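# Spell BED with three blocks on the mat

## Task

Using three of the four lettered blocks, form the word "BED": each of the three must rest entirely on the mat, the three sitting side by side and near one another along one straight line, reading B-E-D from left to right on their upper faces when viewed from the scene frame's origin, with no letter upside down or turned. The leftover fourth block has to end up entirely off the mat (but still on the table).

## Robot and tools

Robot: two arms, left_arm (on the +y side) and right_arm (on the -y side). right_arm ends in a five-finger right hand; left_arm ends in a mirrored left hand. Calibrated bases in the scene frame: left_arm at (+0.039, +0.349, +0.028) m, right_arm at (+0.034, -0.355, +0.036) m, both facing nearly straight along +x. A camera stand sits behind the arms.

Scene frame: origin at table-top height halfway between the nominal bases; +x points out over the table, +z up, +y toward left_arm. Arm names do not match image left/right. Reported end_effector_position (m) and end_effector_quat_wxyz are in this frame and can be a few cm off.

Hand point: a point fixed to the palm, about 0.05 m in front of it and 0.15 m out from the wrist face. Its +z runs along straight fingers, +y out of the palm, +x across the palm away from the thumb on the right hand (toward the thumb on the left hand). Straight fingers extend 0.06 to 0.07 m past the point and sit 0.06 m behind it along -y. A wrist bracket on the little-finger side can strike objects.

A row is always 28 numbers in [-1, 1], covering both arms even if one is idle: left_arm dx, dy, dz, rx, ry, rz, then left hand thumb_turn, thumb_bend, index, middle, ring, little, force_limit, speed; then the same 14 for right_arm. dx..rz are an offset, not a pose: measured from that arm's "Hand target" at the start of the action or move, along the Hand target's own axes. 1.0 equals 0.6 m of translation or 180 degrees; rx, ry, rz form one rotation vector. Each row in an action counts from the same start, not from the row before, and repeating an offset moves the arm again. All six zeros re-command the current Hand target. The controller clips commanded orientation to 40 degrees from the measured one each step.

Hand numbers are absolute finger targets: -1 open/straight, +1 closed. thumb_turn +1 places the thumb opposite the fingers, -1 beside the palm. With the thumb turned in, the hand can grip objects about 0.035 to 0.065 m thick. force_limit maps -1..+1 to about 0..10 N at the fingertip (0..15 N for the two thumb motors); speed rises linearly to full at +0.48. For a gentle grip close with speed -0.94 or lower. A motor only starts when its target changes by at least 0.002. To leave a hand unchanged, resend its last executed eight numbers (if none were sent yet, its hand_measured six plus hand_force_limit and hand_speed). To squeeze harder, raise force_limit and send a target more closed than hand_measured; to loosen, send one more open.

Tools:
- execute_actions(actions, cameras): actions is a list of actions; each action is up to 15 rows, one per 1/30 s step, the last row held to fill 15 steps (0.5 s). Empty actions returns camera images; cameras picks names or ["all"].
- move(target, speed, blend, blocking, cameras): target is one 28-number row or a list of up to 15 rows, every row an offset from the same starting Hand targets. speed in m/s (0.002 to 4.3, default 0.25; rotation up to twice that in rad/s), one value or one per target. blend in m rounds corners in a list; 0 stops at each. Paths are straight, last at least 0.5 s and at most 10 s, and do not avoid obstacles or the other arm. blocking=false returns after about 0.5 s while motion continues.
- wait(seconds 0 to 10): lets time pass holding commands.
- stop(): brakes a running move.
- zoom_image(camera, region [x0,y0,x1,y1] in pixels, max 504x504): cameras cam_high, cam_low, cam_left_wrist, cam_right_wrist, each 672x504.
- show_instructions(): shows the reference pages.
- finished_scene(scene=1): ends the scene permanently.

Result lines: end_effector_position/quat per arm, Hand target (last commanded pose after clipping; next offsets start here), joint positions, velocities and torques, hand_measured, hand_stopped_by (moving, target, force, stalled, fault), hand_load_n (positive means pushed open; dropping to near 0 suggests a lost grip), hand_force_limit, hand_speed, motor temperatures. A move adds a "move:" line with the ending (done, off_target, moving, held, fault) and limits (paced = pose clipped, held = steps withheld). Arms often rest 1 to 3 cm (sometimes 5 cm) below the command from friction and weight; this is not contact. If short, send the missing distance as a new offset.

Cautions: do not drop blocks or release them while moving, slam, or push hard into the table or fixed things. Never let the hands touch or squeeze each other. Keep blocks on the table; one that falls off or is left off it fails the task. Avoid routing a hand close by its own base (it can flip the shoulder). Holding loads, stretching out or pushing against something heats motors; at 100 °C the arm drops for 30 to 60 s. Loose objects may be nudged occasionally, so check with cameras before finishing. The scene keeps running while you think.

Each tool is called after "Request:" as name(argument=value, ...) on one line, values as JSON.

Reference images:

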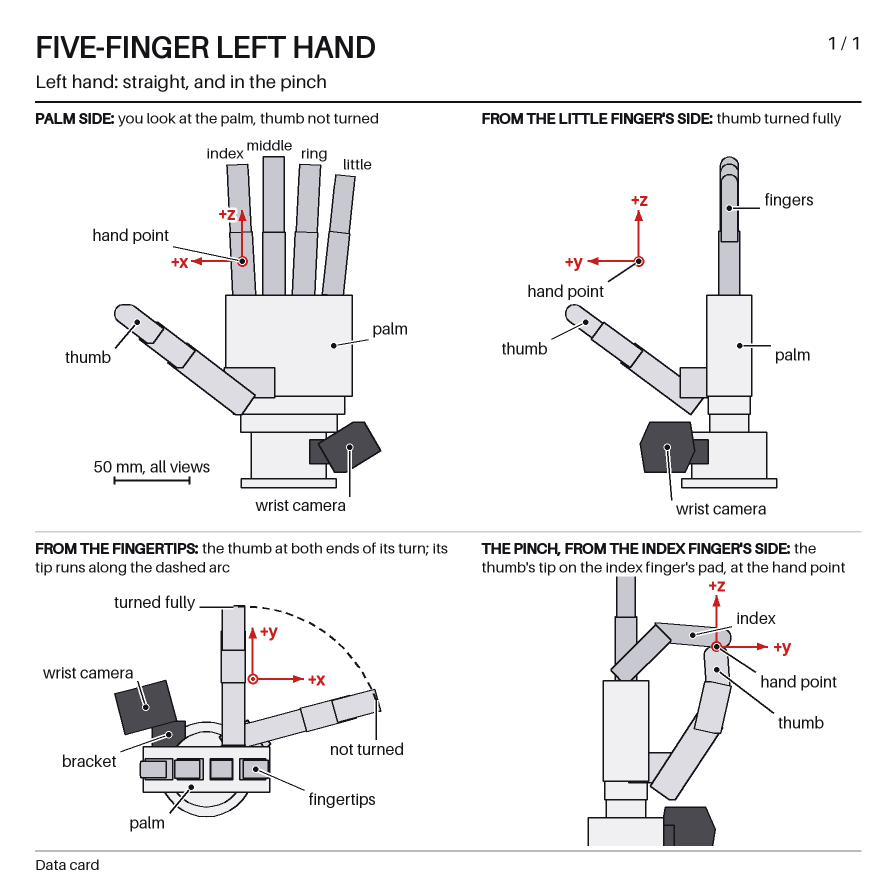

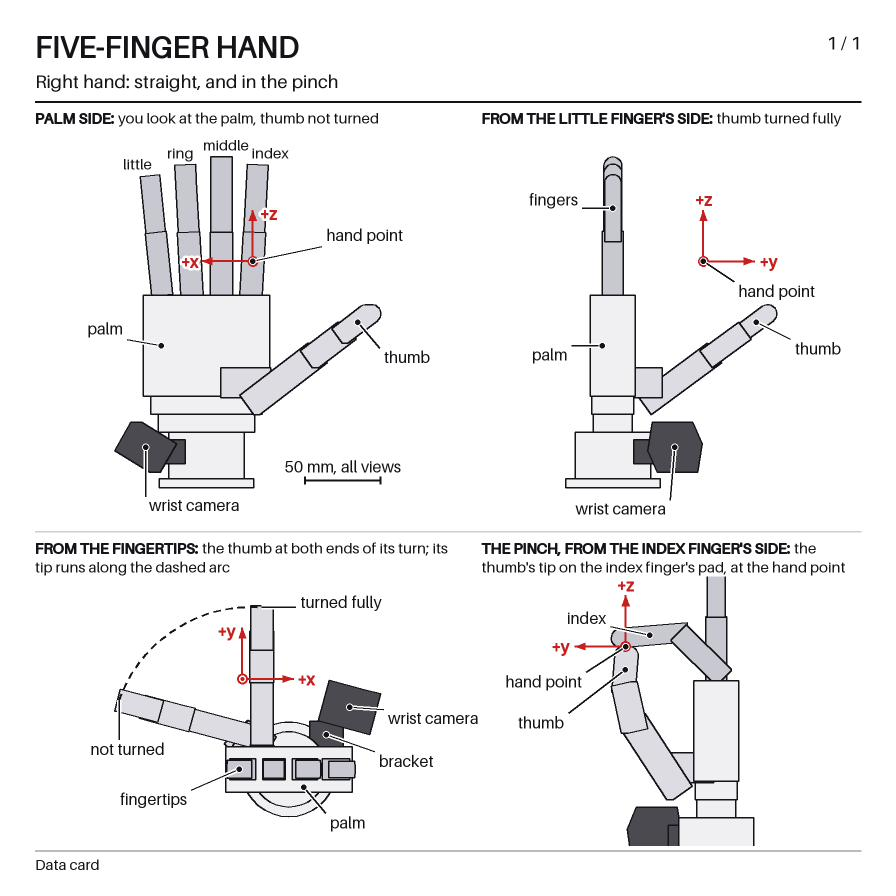

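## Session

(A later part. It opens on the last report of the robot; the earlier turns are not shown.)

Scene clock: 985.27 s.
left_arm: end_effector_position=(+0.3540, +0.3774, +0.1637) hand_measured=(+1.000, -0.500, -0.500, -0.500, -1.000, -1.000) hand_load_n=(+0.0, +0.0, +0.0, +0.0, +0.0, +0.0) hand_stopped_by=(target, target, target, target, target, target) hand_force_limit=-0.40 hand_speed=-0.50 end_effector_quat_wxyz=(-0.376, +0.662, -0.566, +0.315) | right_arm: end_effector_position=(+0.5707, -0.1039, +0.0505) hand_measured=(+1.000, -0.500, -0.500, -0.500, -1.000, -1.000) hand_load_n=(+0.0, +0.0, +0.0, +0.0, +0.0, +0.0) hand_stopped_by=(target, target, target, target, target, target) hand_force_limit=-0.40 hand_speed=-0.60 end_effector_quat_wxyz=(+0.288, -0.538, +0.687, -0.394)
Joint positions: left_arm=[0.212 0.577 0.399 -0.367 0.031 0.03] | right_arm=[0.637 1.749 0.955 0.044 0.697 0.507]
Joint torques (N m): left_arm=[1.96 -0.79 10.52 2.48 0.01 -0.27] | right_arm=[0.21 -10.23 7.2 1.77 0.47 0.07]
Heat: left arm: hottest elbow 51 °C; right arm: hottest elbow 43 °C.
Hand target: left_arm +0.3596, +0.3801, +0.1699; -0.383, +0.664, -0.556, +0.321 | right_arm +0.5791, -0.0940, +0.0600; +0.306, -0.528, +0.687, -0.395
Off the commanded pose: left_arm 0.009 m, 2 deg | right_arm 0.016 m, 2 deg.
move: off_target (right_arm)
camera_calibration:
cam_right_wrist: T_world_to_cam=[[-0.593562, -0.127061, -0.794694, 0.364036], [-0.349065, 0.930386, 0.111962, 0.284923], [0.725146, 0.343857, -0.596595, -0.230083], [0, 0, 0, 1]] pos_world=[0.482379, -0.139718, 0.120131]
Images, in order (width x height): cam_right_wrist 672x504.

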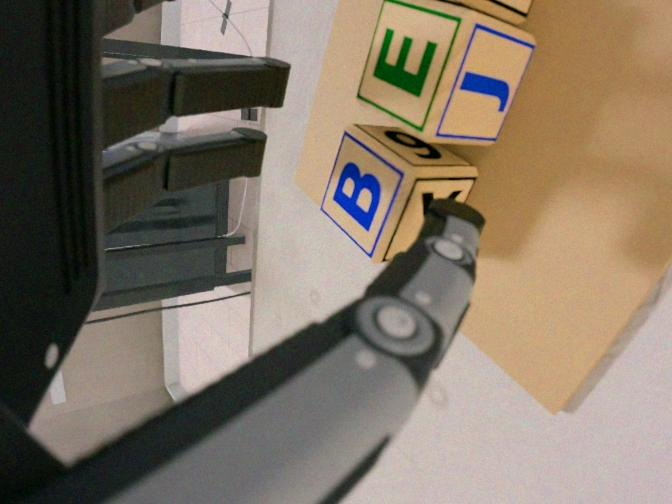

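Request:
move(target=[0,0,0,0,0,0,1,-0.5,-0.5,-0.5,-1,-1,-0.4,-0.5,-0.004,0.0222,0.0115,0,0,0,1,-0.5,-0.5,-0.5,-1,-1,-0.4,-0.6], cameras=["cam_right_wrist"], speed=0.1)

Scene clock: 992.10 s.
left_arm: end_effector_position=(+0.3540, +0.3774, +0.1637) hand_measured=(+1.000, -0.500, -0.500, -0.500, -1.000, -1.000) hand_load_n=(+0.0, +0.0, +0.0, +0.0, +0.0, +0.0) hand_stopped_by=(target, target, target, target, target, target) hand_force_limit=-0.40 hand_speed=-0.50 end_effector_quat_wxyz=(-0.376, +0.662, -0.566, +0.315) | right_arm: end_effector_position=(+0.5733, -0.1001, +0.0409) hand_measured=(+1.000, -0.500, -0.500, -0.500, -1.000, -1.000) hand_load_n=(+0.0, +0.0, +0.0, +0.0, +0.0, +0.0) hand_stopped_by=(target, target, target, target, target, target) hand_force_limit=-0.40 hand_speed=-0.60 end_effector_quat_wxyz=(+0.293, -0.535, +0.688, -0.395)
Joint positions: left_arm=[0.212 0.577 0.399 -0.367 0.031 0.03] | right_arm=[0.641 1.777 0.955 0.08 0.7 0.511]
Joint torques (N m): left_arm=[1.96 -1.03 10.48 2.47 0.01 -0.27] | right_arm=[0.32 -9.88 6.72 1.78 0.47 0.07]
Heat: left arm: hottest elbow 51 °C; right arm: hottest elbow 42 °C.
Hand target: left_arm +0.3596, +0.3801, +0.1699; -0.383, +0.664, -0.556, +0.321 | right_arm +0.5791, -0.0914, +0.0450; +0.306, -0.527, +0.687, -0.395
Off the commanded pose: left_arm 0.009 m, 2 deg | right_arm 0.011 m, 2 deg.
move: off_target (right_arm)
camera_calibration:
cam_right_wrist: T_world_to_cam=[[-0.586469, -0.121607, -0.800791, 0.355154], [-0.349123, 0.930062, 0.114447, 0.283273], [0.730868, 0.346694, -0.587908, -0.242402], [0, 0, 0, 1]] pos_world=[0.484347, -0.136233, 0.109474]
Images, in order (width x height): cam_right_wrist 672x504.

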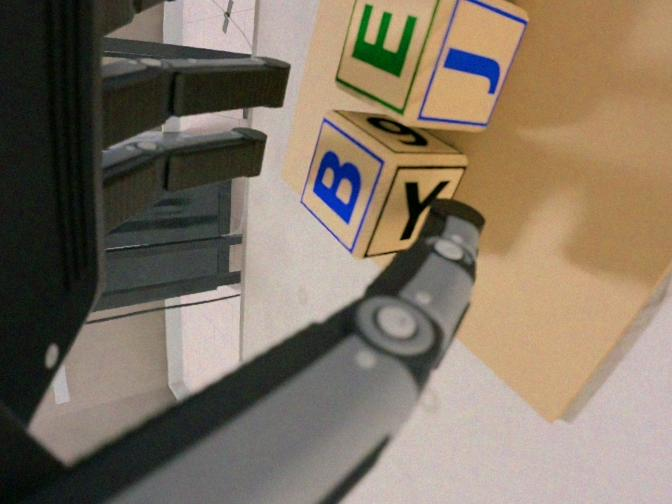

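Request:
move(target=[0,0,0,0,0,0,1,-0.5,-0.5,-0.5,-1,-1,-0.4,-0.5,0.0002,0.0222,0.0167,0,0,0,1,-0.5,-0.5,-0.5,-1,-1,-0.4,-0.6], cameras=["cam_right_wrist"], speed=0.08)

Scene clock: 1000.67 s.
left_arm: end_effector_position=(+0.3540, +0.3774, +0.1637) hand_measured=(+1.000, -0.500, -0.500, -0.500, -1.000, -1.000) hand_load_n=(+0.0, +0.0, -0.5, +0.0, +0.0, +0.0) hand_stopped_by=(target, target, target, target, target, target) hand_force_limit=-0.40 hand_speed=-0.50 end_effector_quat_wxyz=(-0.376, +0.662, -0.566, +0.315) | right_arm: end_effector_position=(+0.5766, -0.0980, +0.0264) hand_measured=(+1.000, -0.500, -0.500, -0.500, -1.000, -1.000) hand_load_n=(+0.0, +0.0, +0.0, +0.0, +0.0, +0.0) hand_stopped_by=(target, target, target, target, target, target) hand_force_limit=-0.40 hand_speed=-0.60 end_effector_quat_wxyz=(+0.295, -0.533, +0.687, -0.395)
Joint positions: left_arm=[0.212 0.577 0.399 -0.367 0.031 0.03] | right_arm=[0.641 1.815 0.955 0.124 0.7 0.511]
Joint torques (N m): left_arm=[1.9 -1.08 10.47 2.48 0.01 -0.26] | right_arm=[0.03 -10.23 6.2 1.78 0.38 0.04]
Heat: left arm: hottest elbow 51 °C; right arm: hottest elbow 42 °C.
Hand target: left_arm +0.3596, +0.3801, +0.1699; -0.383, +0.664, -0.556, +0.321 | right_arm +0.5810, -0.0920, +0.0285; +0.306, -0.527, +0.687, -0.395
Off the commanded pose: left_arm 0.009 m, 2 deg | right_arm 0.008 m, 1 deg.
move: done
camera_calibration:
cam_right_wrist: T_world_to_cam=[[-0.582406, -0.118843, -0.804164, 0.343747], [-0.349645, 0.929694, 0.115832, 0.284317], [0.733861, 0.348633, -0.583012, -0.255662], [0, 0, 0, 1]] pos_world=[0.487231, -0.134343, 0.0944421]
Images, in order (width x height): cam_right_wrist 672x504.

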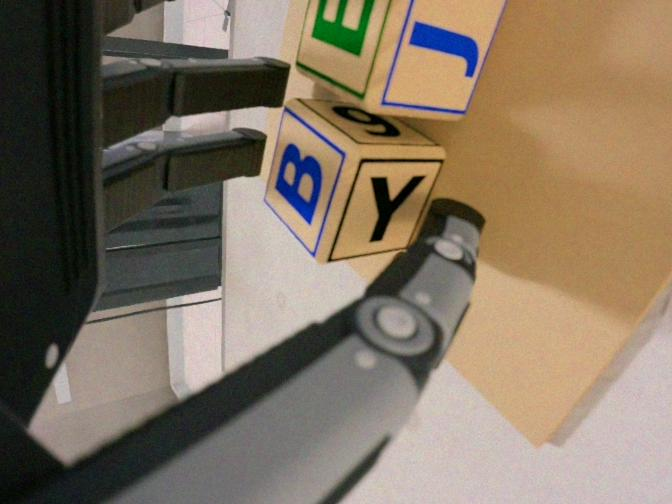

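Request:
move(target=[0,0,0,0,0,0,1,-0.5,-0.5,-0.5,-1,-1,-0.4,-0.5,0,-0.0147,0.0155,0,0,0,1,-0.5,-0.5,-0.5,-1,-1,-0.4,-0.6], cameras=["cam_right_wrist"], speed=0.06)

Scene clock: 1010.40 s.
left_arm: end_effector_position=(+0.3540, +0.3774, +0.1637) hand_measured=(+1.000, -0.500, -0.500, -0.500, -1.000, -1.000) hand_load_n=(+0.0, +0.0, +0.0, +0.0, +0.0, +0.0) hand_stopped_by=(target, target, target, target, target, target) hand_force_limit=-0.40 hand_speed=-0.50 end_effector_quat_wxyz=(-0.376, +0.662, -0.566, +0.315) | right_arm: end_effector_position=(+0.5773, -0.1003, +0.0237) hand_measured=(+1.000, -0.500, -0.500, -0.500, -1.000, -1.000) hand_load_n=(+0.0, +0.0, +0.0, +0.0, +0.0, -0.5) hand_stopped_by=(target, target, target, target, target, target) hand_force_limit=-0.40 hand_speed=-0.60 end_effector_quat_wxyz=(+0.293, -0.535, +0.688, -0.393)
Joint positions: left_arm=[0.212 0.577 0.399 -0.367 0.031 0.03] | right_arm=[0.635 1.819 0.955 0.124 0.691 0.508]
Joint torques (N m): left_arm=[1.96 -0.97 10.45 2.48 0 -0.26] | right_arm=[-0.97 -9.93 8.02 1.58 0.17 -0.1]
Heat: left arm: hottest elbow 51 °C; right arm: hottest elbow 42 °C.
Hand target: left_arm +0.3596, +0.3801, +0.1699; -0.383, +0.664, -0.556, +0.321 | right_arm +0.5930, -0.0951, +0.0315; +0.306, -0.527, +0.687, -0.395
Off the commanded pose: left_arm 0.009 m, 2 deg | right_arm 0.018 m, 2 deg.
move: off_target (right_arm)
camera_calibration:
cam_right_wrist: T_world_to_cam=[[-0.587827, -0.119163, -0.800162, 0.344654], [-0.35016, 0.929116, 0.118873, 0.287221], [0.729278, 0.350061, -0.587886, -0.254068], [0, 0, 0, 1]] pos_world=[0.488457, -0.136852, 0.092273]
Images, in order (width x height): cam_right_wrist 672x504.

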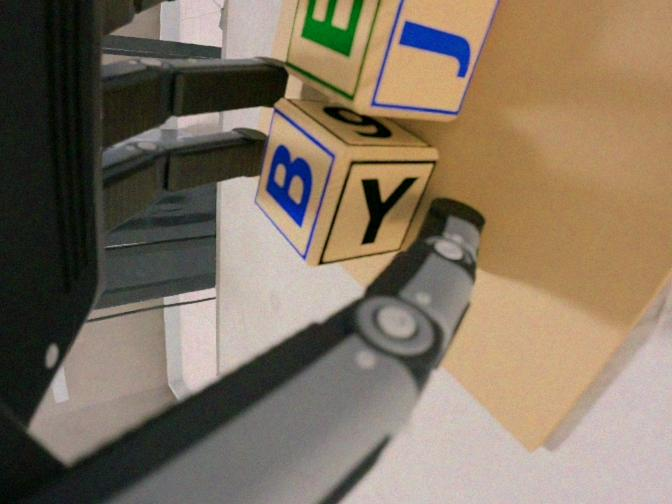

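Request:
move(target=[0,0,0,0,0,0,1,-0.5,-0.5,-0.5,-1,-1,-0.4,-0.5,-0.0015,-0.021,0.0013,0,0,0,1,-0.5,-0.5,-0.5,-1,-1,-0.4,-0.6], cameras=["cam_right_wrist"], speed=0.06)

Scene clock: 1016.13 s.
left_arm: end_effector_position=(+0.3540, +0.3774, +0.1637) hand_measured=(+1.000, -0.500, -0.500, -0.500, -1.000, -1.000) hand_load_n=(+0.0, +0.0, +0.0, +0.0, +0.0, +0.0) hand_stopped_by=(target, target, target, target, target, target) hand_force_limit=-0.40 hand_speed=-0.50 end_effector_quat_wxyz=(-0.376, +0.662, -0.566, +0.315) | right_arm: end_effector_position=(+0.5791, -0.1046, +0.0231) hand_measured=(+1.000, -0.500, -0.500, -0.500, -1.000, -1.000) hand_load_n=(+0.0, +0.0, +0.0, +0.0, +0.0, +0.0) hand_stopped_by=(target, target, target, target, target, target) hand_force_limit=-0.40 hand_speed=-0.60 end_effector_quat_wxyz=(+0.291, -0.536, +0.689, -0.392)
Joint positions: left_arm=[0.212 0.577 0.399 -0.367 0.031 0.03] | right_arm=[0.625 1.819 0.955 0.124 0.684 0.502]
Joint torques (N m): left_arm=[1.9 -1.03 10.51 2.51 0.02 -0.26] | right_arm=[-0.91 -10.99 9.46 0.61 0.17 -0.11]
Heat: left arm: hottest elbow 51 °C; right arm: hottest elbow 42 °C.
Hand target: left_arm +0.3596, +0.3801, +0.1699; -0.383, +0.664, -0.556, +0.321 | right_arm +0.6001, -0.0962, +0.0420; +0.306, -0.527, +0.687, -0.395
Off the commanded pose: left_arm 0.009 m, 2 deg | right_arm 0.029 m, 2 deg.
move: off_target (right_arm)
camera_calibration:
cam_right_wrist: T_world_to_cam=[[-0.591235, -0.119956, -0.797528, 0.346663], [-0.348774, 0.929656, 0.118729, 0.291178], [0.727185, 0.348354, -0.591483, -0.253103], [0, 0, 0, 1]] pos_world=[0.490567, -0.140942, 0.0921962]
Images, in order (width x height): cam_right_wrist 672x504.

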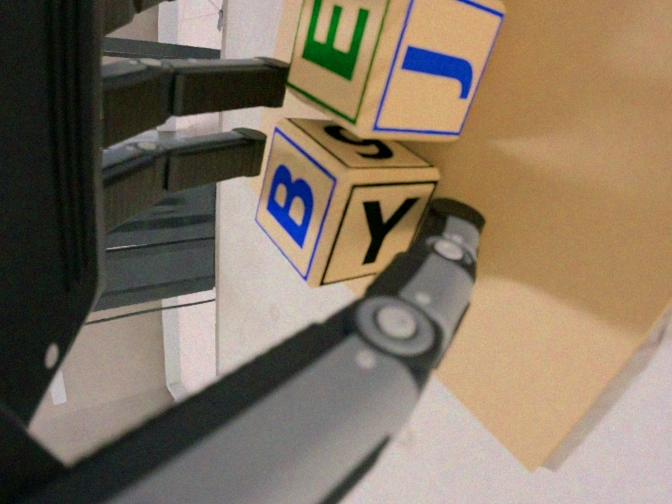

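Request:
move(target=[[0,0,0,0,0,0,1,-0.5,-0.5,-0.5,-1,-1,-0.4,-0.5,0.0043,-0.1017,-0.1072,0,0,0,1,-0.5,-0.5,-0.5,-1,-1,-0.4,-0.6],[0,0,0,0,0,0,1,-0.5,-0.5,-0.5,-1,-1,-0.4,-0.5,0.164,-0.1013,-0.0677,0,-0.4426,-0.2556,1,-0.5,-1,-1,-1,-1,-0.4,0]], cameras=["cam_right_wrist","cam_high"], speed=[0.1,0.3])

Scene clock: 1049.10 s.
left_arm: end_effector_position=(+0.3540, +0.3774, +0.1637) hand_measured=(+1.000, -0.500, -0.500, -0.500, -1.000, -1.000) hand_load_n=(+0.0, +0.0, +0.0, +0.0, +0.0, +0.0) hand_stopped_by=(target, target, target, target, target, target) hand_force_limit=-0.40 hand_speed=-0.50 end_effector_quat_wxyz=(-0.376, +0.662, -0.566, +0.315) | right_arm: end_effector_position=(+0.5502, -0.1894, +0.1023) hand_measured=(+1.000, -0.500, -1.000, -1.000, -1.000, -1.000) hand_load_n=(+0.0, +0.0, -0.5, +0.0, +0.0, +0.0) hand_stopped_by=(target, target, target, target, target, target) hand_force_limit=-0.40 hand_speed=0.00 end_effector_quat_wxyz=(-0.496, +0.861, -0.107, +0.041)
Joint positions: left_arm=[0.212 0.577 0.399 -0.367 0.031 0.03] | right_arm=[0.108 1.785 1.225 -0.605 -0.988 -1.056]
Joint torques (N m): left_arm=[1.9 -0.91 10.48 2.47 0.01 -0.27] | right_arm=[-0.67 -10.7 10.56 0.05 -0.72 -0.11]
Heat: left arm: hottest elbow 52 °C; right arm: hottest elbow 43 °C.
Hand target: left_arm +0.3596, +0.3801, +0.1699; -0.383, +0.664, -0.556, +0.321 | right_arm +0.5703, -0.1903, +0.1146; -0.499, +0.859, -0.097, +0.056
Off the commanded pose: left_arm 0.009 m, 2 deg | right_arm 0.023 m, 2 deg.
move: off_target (right_arm); target 2's new numbers were sent with right_arm's hand 0.023 m and 2 deg from that target
camera_calibration:
cam_right_wrist: T_world_to_cam=[[0.100072, -0.561574, -0.821353, -0.0789054], [-0.911516, -0.382698, 0.1506, 0.408413], [-0.398903, 0.733606, -0.550181, 0.532624], [0, 0, 0, 1]] pos_world=[0.592636, -0.278748, 0.166724]
Images, in order (width x height): cam_high 672x504, cam_right_wrist 672x504.

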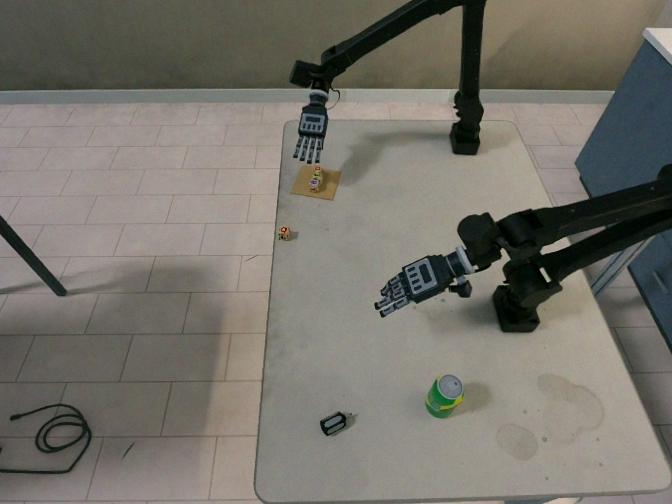

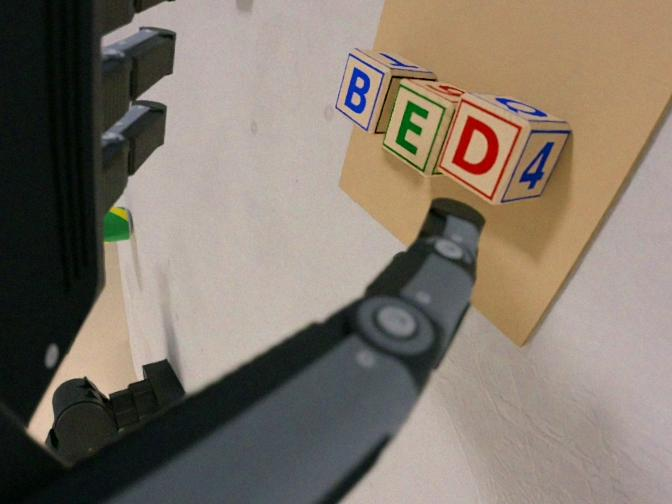

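Request:
zoom_image(camera="cam_right_wrist", region=[320, 30, 590, 220])

Scaled by 1.867 from the camera's 672x504 image, which has a finer 960x720 frame.

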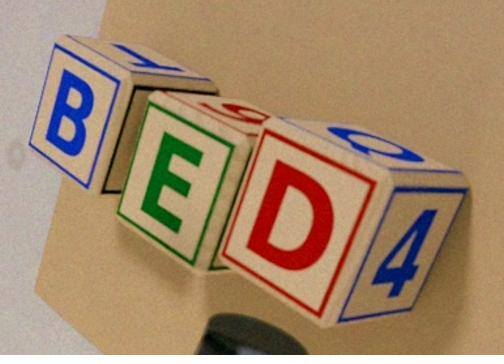

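Request:
move(target=[0,0,0,0,0,0,1,-0.5,-0.5,-0.5,-1,-1,-0.4,-0.5,-0.009,0.0813,0.0578,0,0,0,1,-0.5,-1,-1,-1,-1,-0.4,0], cameras=["cam_right_wrist"], speed=0.1)

Scene clock: 1075.40 s.
left_arm: end_effector_position=(+0.3540, +0.3774, +0.1637) hand_measured=(+1.000, -0.500, -0.500, -0.500, -1.000, -1.000) hand_load_n=(+0.0, +0.0, +0.0, +0.0, +0.0, +0.0) hand_stopped_by=(target, target, target, target, target, target) hand_force_limit=-0.40 hand_speed=-0.50 end_effector_quat_wxyz=(-0.376, +0.662, -0.566, +0.315) | right_arm: end_effector_position=(+0.5677, -0.1878, +0.0600) hand_measured=(+1.000, -0.500, -1.000, -1.000, -1.000, -1.000) hand_load_n=(+0.0, +0.5, +0.0, -0.5, -0.5, +0.0) hand_stopped_by=(target, target, target, target, target, target) hand_force_limit=-0.40 hand_speed=0.00 end_effector_quat_wxyz=(-0.499, +0.859, -0.098, +0.058)
Joint positions: left_arm=[0.212 0.577 0.399 -0.367 0.031 0.03] | right_arm=[0.109 1.871 1.215 -0.469 -0.988 -1.052]
Joint torques (N m): left_arm=[2.02 -0.85 10.5 2.44 0.02 -0.27] | right_arm=[0.38 -11.75 5.83 1.14 -0.51 0.07]
Heat: left arm: hottest elbow 52 °C; right arm: hottest elbow 46 °C.
Hand target: left_arm +0.3596, +0.3801, +0.1699; -0.383, +0.664, -0.556, +0.321 | right_arm +0.5662, -0.1834, +0.0550; -0.499, +0.859, -0.097, +0.056
Off the commanded pose: left_arm 0.009 m, 2 deg | right_arm 0.007 m, 0 deg.
move: done
camera_calibration:
cam_right_wrist: T_world_to_cam=[[0.130783, -0.55951, -0.81844, -0.1319], [-0.916774, -0.382495, 0.114989, 0.436481], [-0.377387, 0.735286, -0.562969, 0.504035], [0, 0, 0, 1]] pos_world=[0.607621, -0.277457, 0.125613]
Images, in order (width x height): cam_right_wrist 672x504.

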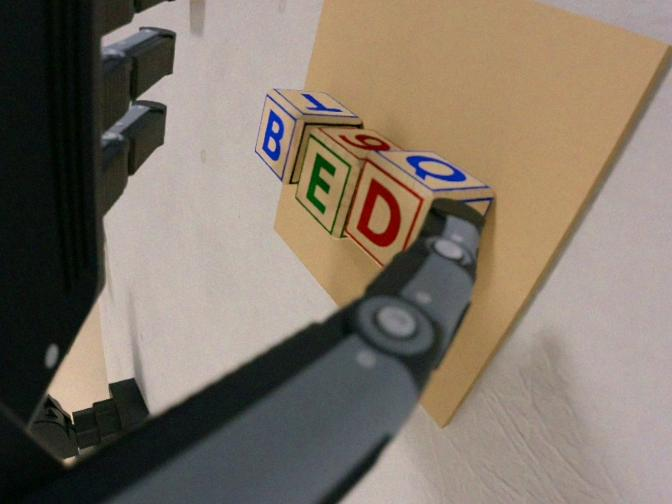

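Request:
move(target=[0,0,0,0,0,0,1,-0.5,-0.5,-0.5,-1,-1,-0.4,-0.5,-0.0282,0.0033,0.004,0,0,0,1,-0.5,-1,-1,-1,-1,-0.4,0], cameras=["cam_right_wrist"], speed=0.1)

Scene clock: 1081.67 s.
left_arm: end_effector_position=(+0.3540, +0.3774, +0.1637) hand_measured=(+1.000, -0.500, -0.500, -0.500, -1.000, -1.000) hand_load_n=(+0.0, +0.0, +0.0, +0.0, +0.0, +0.0) hand_stopped_by=(target, target, target, target, target, target) hand_force_limit=-0.40 hand_speed=-0.50 end_effector_quat_wxyz=(-0.376, +0.662, -0.566, +0.315) | right_arm: end_effector_position=(+0.5483, -0.1823, +0.0430) hand_measured=(+1.000, -0.500, -1.000, -1.000, -1.000, -1.000) hand_load_n=(+0.0, +0.0, -0.5, +0.0, +0.0, +0.0) hand_stopped_by=(target, target, target, target, target, target) hand_force_limit=-0.40 hand_speed=0.00 end_effector_quat_wxyz=(-0.497, +0.860, -0.104, +0.045)
Joint positions: left_arm=[0.212 0.577 0.399 -0.367 0.031 0.03] | right_arm=[0.122 1.87 1.158 -0.425 -0.985 -1.035]
Joint torques (N m): left_arm=[1.96 -0.91 10.5 2.48 0.01 -0.27] | right_arm=[0.21 -13.45 5.48 1.1 -0.45 0.08]
Heat: left arm: hottest elbow 52 °C; right arm: hottest elbow 45 °C.
Hand target: left_arm +0.3596, +0.3801, +0.1699; -0.383, +0.664, -0.556, +0.321 | right_arm +0.5499, -0.1785, +0.0521; -0.499, +0.859, -0.097, +0.056
Off the commanded pose: left_arm 0.009 m, 2 deg | right_arm 0.010 m, 1 deg.
move: done
camera_calibration:
cam_right_wrist: T_world_to_cam=[[0.109674, -0.559359, -0.821638, -0.128366], [-0.912488, -0.384434, 0.139916, 0.418953], [-0.394129, 0.73439, -0.55257, 0.491576], [0, 0, 0, 1]] pos_world=[0.590112, -0.271751, 0.107541]
Images, in order (width x height): cam_right_wrist 672x504.

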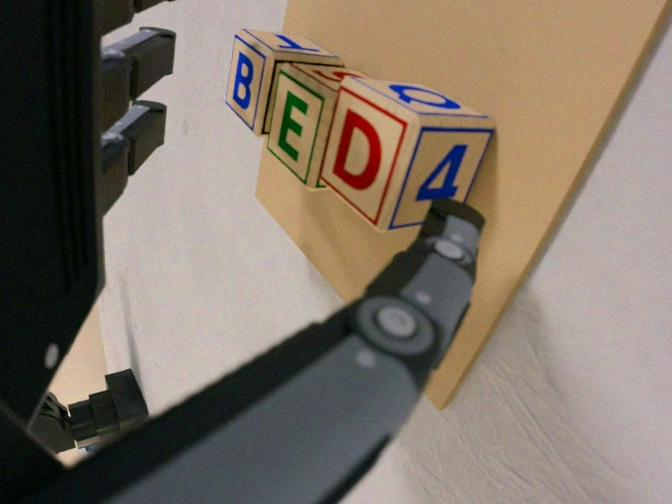

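Request:
move(target=[0,0,0,0,0,0,1,-0.5,-0.5,-0.5,-1,-1,-0.4,-0.5,0.0118,0.0205,0.018,0,0,0,1,-0.5,-1,-1,-1,-1,-0.4,0], cameras=["cam_right_wrist"], speed=0.08)

Scene clock: 1094.40 s.
left_arm: end_effector_position=(+0.3540, +0.3774, +0.1637) hand_measured=(+1.000, -0.500, -0.500, -0.500, -1.000, -1.000) hand_load_n=(+0.0, +0.0, +0.0, +0.0, +0.0, +0.0) hand_stopped_by=(target, target, target, target, target, target) hand_force_limit=-0.40 hand_speed=-0.50 end_effector_quat_wxyz=(-0.376, +0.662, -0.566, +0.315) | right_arm: end_effector_position=(+0.5534, -0.1810, +0.0386) hand_measured=(+1.000, -0.500, -1.000, -1.000, -1.000, -1.000) hand_load_n=(+0.5, +0.0, +0.0, +0.0, +0.0, +0.0) hand_stopped_by=(target, target, target, target, target, target) hand_force_limit=-0.40 hand_speed=0.00 end_effector_quat_wxyz=(-0.498, +0.860, -0.100, +0.053)
Joint positions: left_arm=[0.212 0.577 0.399 -0.367 0.031 0.03] | right_arm=[0.123 1.881 1.158 -0.393 -0.984 -1.03]
Joint torques (N m): left_arm=[1.9 -1.08 10.47 2.5 0.02 -0.26] | right_arm=[0.26 -11.05 6.56 1.17 -0.45 0.08]
Heat: left arm: hottest elbow 52 °C; right arm: hottest elbow 43 °C.
Hand target: left_arm +0.3596, +0.3801, +0.1699; -0.383, +0.664, -0.556, +0.321 | right_arm +0.5576, -0.1770, +0.0361; -0.499, +0.859, -0.097, +0.056
Off the commanded pose: left_arm 0.009 m, 2 deg | right_arm 0.006 m, 0 deg.
move: done
camera_calibration:
cam_right_wrist: T_world_to_cam=[[0.123535, -0.558932, -0.81996, -0.139497], [-0.915117, -0.383741, 0.123709, 0.426877], [-0.383797, 0.735077, -0.558894, 0.484842], [0, 0, 0, 1]] pos_world=[0.593956, -0.270556, 0.103785]
Images, in order (width x height): cam_right_wrist 672x504.

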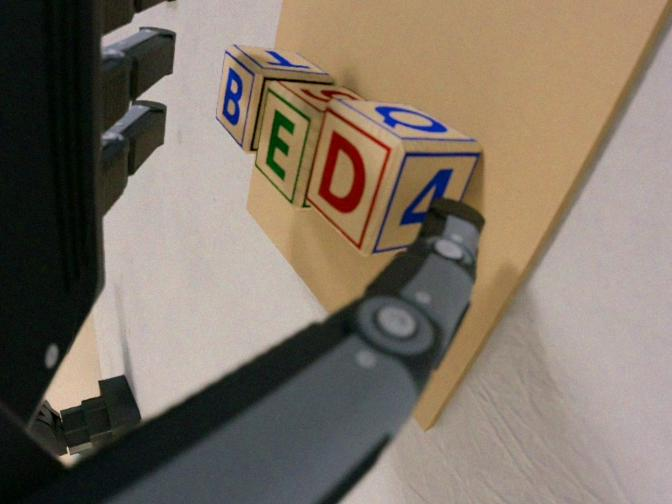

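Request:
move(target=[0,0,0,0,0,0,1,-0.5,-0.5,-0.5,-1,-1,-0.4,-0.5,0.0002,-0.0042,0.0273,0,0,0,1,-0.5,-1,-1,-1,-1,-0.4,0], cameras=["cam_right_wrist"], speed=0.05)

Scene clock: 1100.50 s.
left_arm: end_effector_position=(+0.3540, +0.3774, +0.1637) hand_measured=(+1.000, -0.500, -0.500, -0.500, -1.000, -1.000) hand_load_n=(+0.0, +0.0, +0.5, +0.0, +0.0, +0.0) hand_stopped_by=(target, target, target, target, target, target) hand_force_limit=-0.40 hand_speed=-0.50 end_effector_quat_wxyz=(-0.376, +0.662, -0.566, +0.315) | right_arm: end_effector_position=(+0.5554, -0.1662, +0.0317) hand_measured=(+1.000, -0.500, -1.000, -1.000, -1.000, -1.000) hand_load_n=(+0.0, +0.0, +0.0, +0.0, +0.0, +0.0) hand_stopped_by=(target, target, target, target, target, target) hand_force_limit=-0.40 hand_speed=0.00 end_effector_quat_wxyz=(-0.498, +0.860, -0.100, +0.052)
Joint positions: left_arm=[0.212 0.577 0.399 -0.367 0.031 0.03] | right_arm=[0.152 1.898 1.158 -0.343 -0.97 -0.988]
Joint torques (N m): left_arm=[1.96 -1.03 10.47 2.47 0.01 -0.27] | right_arm=[0.26 -11.28 6.75 1.2 -0.45 0.06]
Heat: left arm: hottest elbow 52 °C; right arm: hottest elbow 43 °C.
Hand target: left_arm +0.3596, +0.3801, +0.1699; -0.383, +0.664, -0.556, +0.321 | right_arm +0.5611, -0.1619, +0.0301; -0.499, +0.860, -0.097, +0.056
Off the commanded pose: left_arm 0.009 m, 2 deg | right_arm 0.007 m, 1 deg.
move: done
camera_calibration:
cam_right_wrist: T_world_to_cam=[[0.122238, -0.55976, -0.81959, -0.136571], [-0.914498, -0.384419, 0.126156, 0.434694], [-0.385684, 0.734092, -0.558889, 0.47175], [0, 0, 0, 1]] pos_world=[0.596167, -0.25565, 0.0968844]
Images, in order (width x height): cam_right_wrist 672x504.

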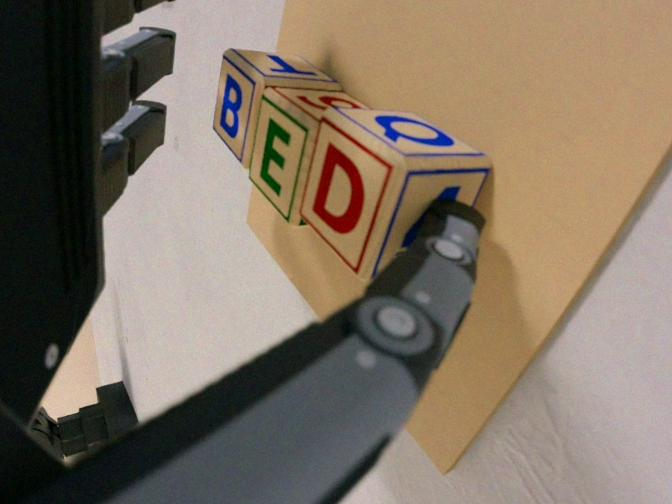

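Request:
move(target=[0,0,0,0,0,0,1,-0.5,-0.5,-0.5,-1,-1,-0.4,-0.5,-0.0003,-0.0075,0.0152,0,0,0,1,-0.5,-1,-1,-1,-1,-0.4,0], cameras=["cam_right_wrist"], speed=0.05)

Request:
zoom_image(camera="cam_right_wrist", region=[200, 30, 510, 290])

Scene clock: 1105.37 s.
left_arm: end_effector_position=(+0.3540, +0.3774, +0.1637) hand_measured=(+1.000, -0.500, -0.500, -0.500, -1.000, -1.000) hand_load_n=(+0.0, +0.0, +0.0, +0.0, +0.0, +0.0) hand_stopped_by=(target, target, target, target, target, target) hand_force_limit=-0.40 hand_speed=-0.50 end_effector_quat_wxyz=(-0.376, +0.662, -0.566, +0.315) | right_arm: end_effector_position=(+0.5558, -0.1572, +0.0305) hand_measured=(+1.000, -0.500, -1.000, -1.000, -1.000, -1.000) hand_load_n=(+0.0, +0.5, -0.5, +0.0, +0.0, +0.0) hand_stopped_by=(target, target, target, target, target, target) hand_force_limit=-0.40 hand_speed=0.00 end_effector_quat_wxyz=(-0.497, +0.860, -0.101, +0.051)
Joint positions: left_arm=[0.212 0.577 0.399 -0.367 0.031 0.03] | right_arm=[0.169 1.902 1.158 -0.319 -0.961 -0.96]
Joint torques (N m): left_arm=[1.96 -1.08 10.47 2.52 0.02 -0.27] | right_arm=[0.38 -11.22 7.12 1.22 -0.45 0.08]
Heat: left arm: hottest elbow 52 °C; right arm: hottest elbow 43 °C.
Hand target: left_arm +0.3596, +0.3801, +0.1699; -0.383, +0.664, -0.556, +0.321 | right_arm +0.5631, -0.1519, +0.0294; -0.499, +0.860, -0.097, +0.056
Off the commanded pose: left_arm 0.009 m, 2 deg | right_arm 0.009 m, 1 deg.
move: done
camera_calibration:
cam_right_wrist: T_world_to_cam=[[0.11922, -0.560542, -0.8195, -0.130983], [-0.914539, -0.383325, 0.12915, 0.438775], [-0.386529, 0.734068, -0.558337, 0.46511], [0, 0, 0, 1]] pos_world=[0.596671, -0.24665, 0.0956802]
Images, in order (width x height): cam_right_wrist 672x504.

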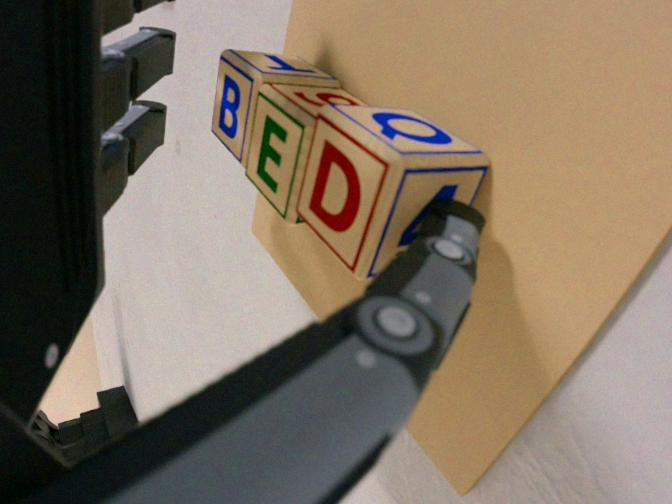

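Scaled by 1.626 from the camera's 672x504 image, which has a finer 960x720 frame.

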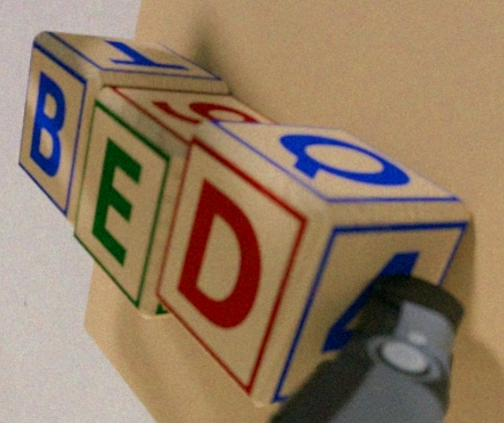

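Request:
move(target=[[0,0,0,0,0,0,1,-0.5,-0.5,-0.5,-1,-1,-0.4,-0.5,-0.0003,0.0155,-0.0487,0,0,0,1,-0.5,-1,-1,-1,-1,-0.4,0],[0,0,0,0,0,0,1,-0.5,-0.5,-0.5,-1,-1,-0.4,-0.5,-0.0003,-0.1058,-0.1187,0,0,0,1,-0.5,-1,-1,-1,-1,-0.4,0]], cameras=["cam_right_wrist","cam_high"], speed=[0.06,0.15])

Request:
zoom_image(camera="cam_right_wrist", region=[320, 30, 590, 220])

Request:
zoom_image(camera="cam_high", region=[285, 155, 345, 205])

Scene clock: 1113.53 s.
left_arm: end_effector_position=(+0.3540, +0.3774, +0.1637) hand_measured=(+1.000, -0.500, -0.500, -0.500, -1.000, -1.000) hand_load_n=(+0.0, +0.0, +0.0, +0.0, +0.0, +0.0) hand_stopped_by=(target, target, target, target, target, target) hand_force_limit=-0.40 hand_speed=-0.50 end_effector_quat_wxyz=(-0.376, +0.662, -0.566, +0.315) | right_arm: end_effector_position=(+0.5386, -0.1818, +0.1013) hand_measured=(+1.000, -0.500, -1.000, -1.000, -1.000, -1.000) hand_load_n=(+0.0, +0.0, +0.0, +0.0, +0.0, +0.0) hand_stopped_by=(target, target, target, target, target, target) hand_force_limit=-0.40 hand_speed=0.00 end_effector_quat_wxyz=(-0.495, +0.861, -0.111, +0.037)
Joint positions: left_arm=[0.212 0.577 0.399 -0.367 0.031 0.03] | right_arm=[0.124 1.763 1.189 -0.578 -0.981 -1.026]
Joint torques (N m): left_arm=[1.96 -1.03 10.48 2.47 0.01 -0.27] | right_arm=[-0.5 -11.58 9.96 0.06 -0.7 -0.11]
Heat: left arm: hottest elbow 52 °C; right arm: hottest elbow 43 °C.
Hand target: left_arm +0.3596, +0.3801, +0.1699; -0.383, +0.664, -0.556, +0.321 | right_arm +0.5564, -0.1815, +0.1201; -0.499, +0.859, -0.097, +0.056
Off the commanded pose: left_arm 0.009 m, 2 deg | right_arm 0.026 m, 3 deg.
move: off_target (right_arm)
camera_calibration:
cam_right_wrist: T_world_to_cam=[[0.0895956, -0.562315, -0.822055, -0.0688345], [-0.910502, -0.380778, 0.16123, 0.39959], [-0.403682, 0.734037, -0.546105, 0.524088], [0, 0, 0, 1]] pos_world=[0.58156, -0.271252, 0.165195]
Images, in order (width x height): cam_high 672x504, cam_right_wrist 672x504.

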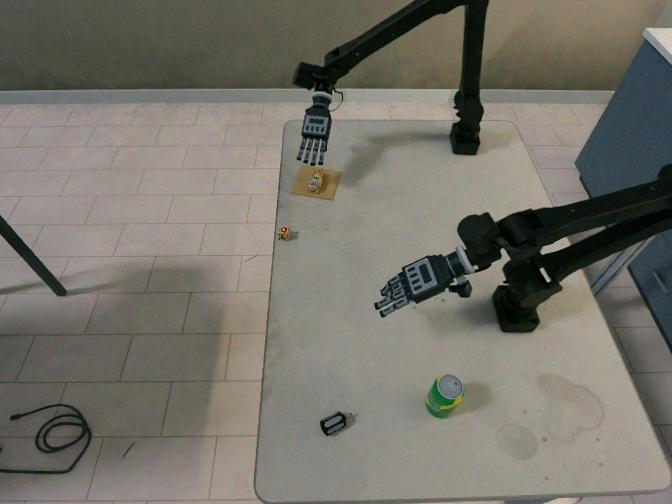

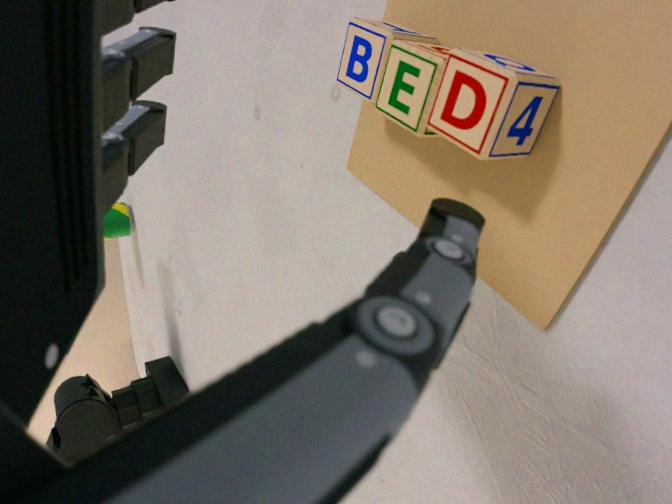

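Scaled by 1.867 from the camera's 672x504 image, which has a finer 960x720 frame.

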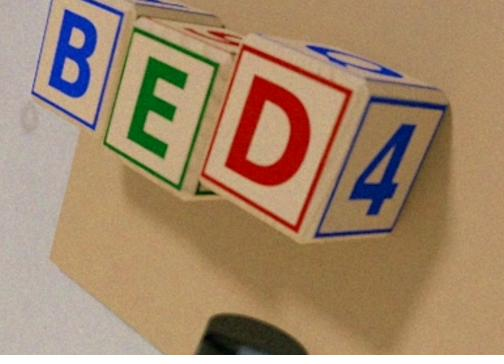

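Scaled by 8.400 from the camera's 672x504 image, which has a finer 960x720 frame.

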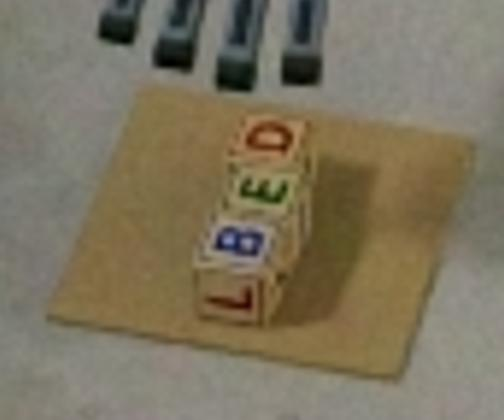

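Request:
finished_scene()

The scene is finished: the task was done.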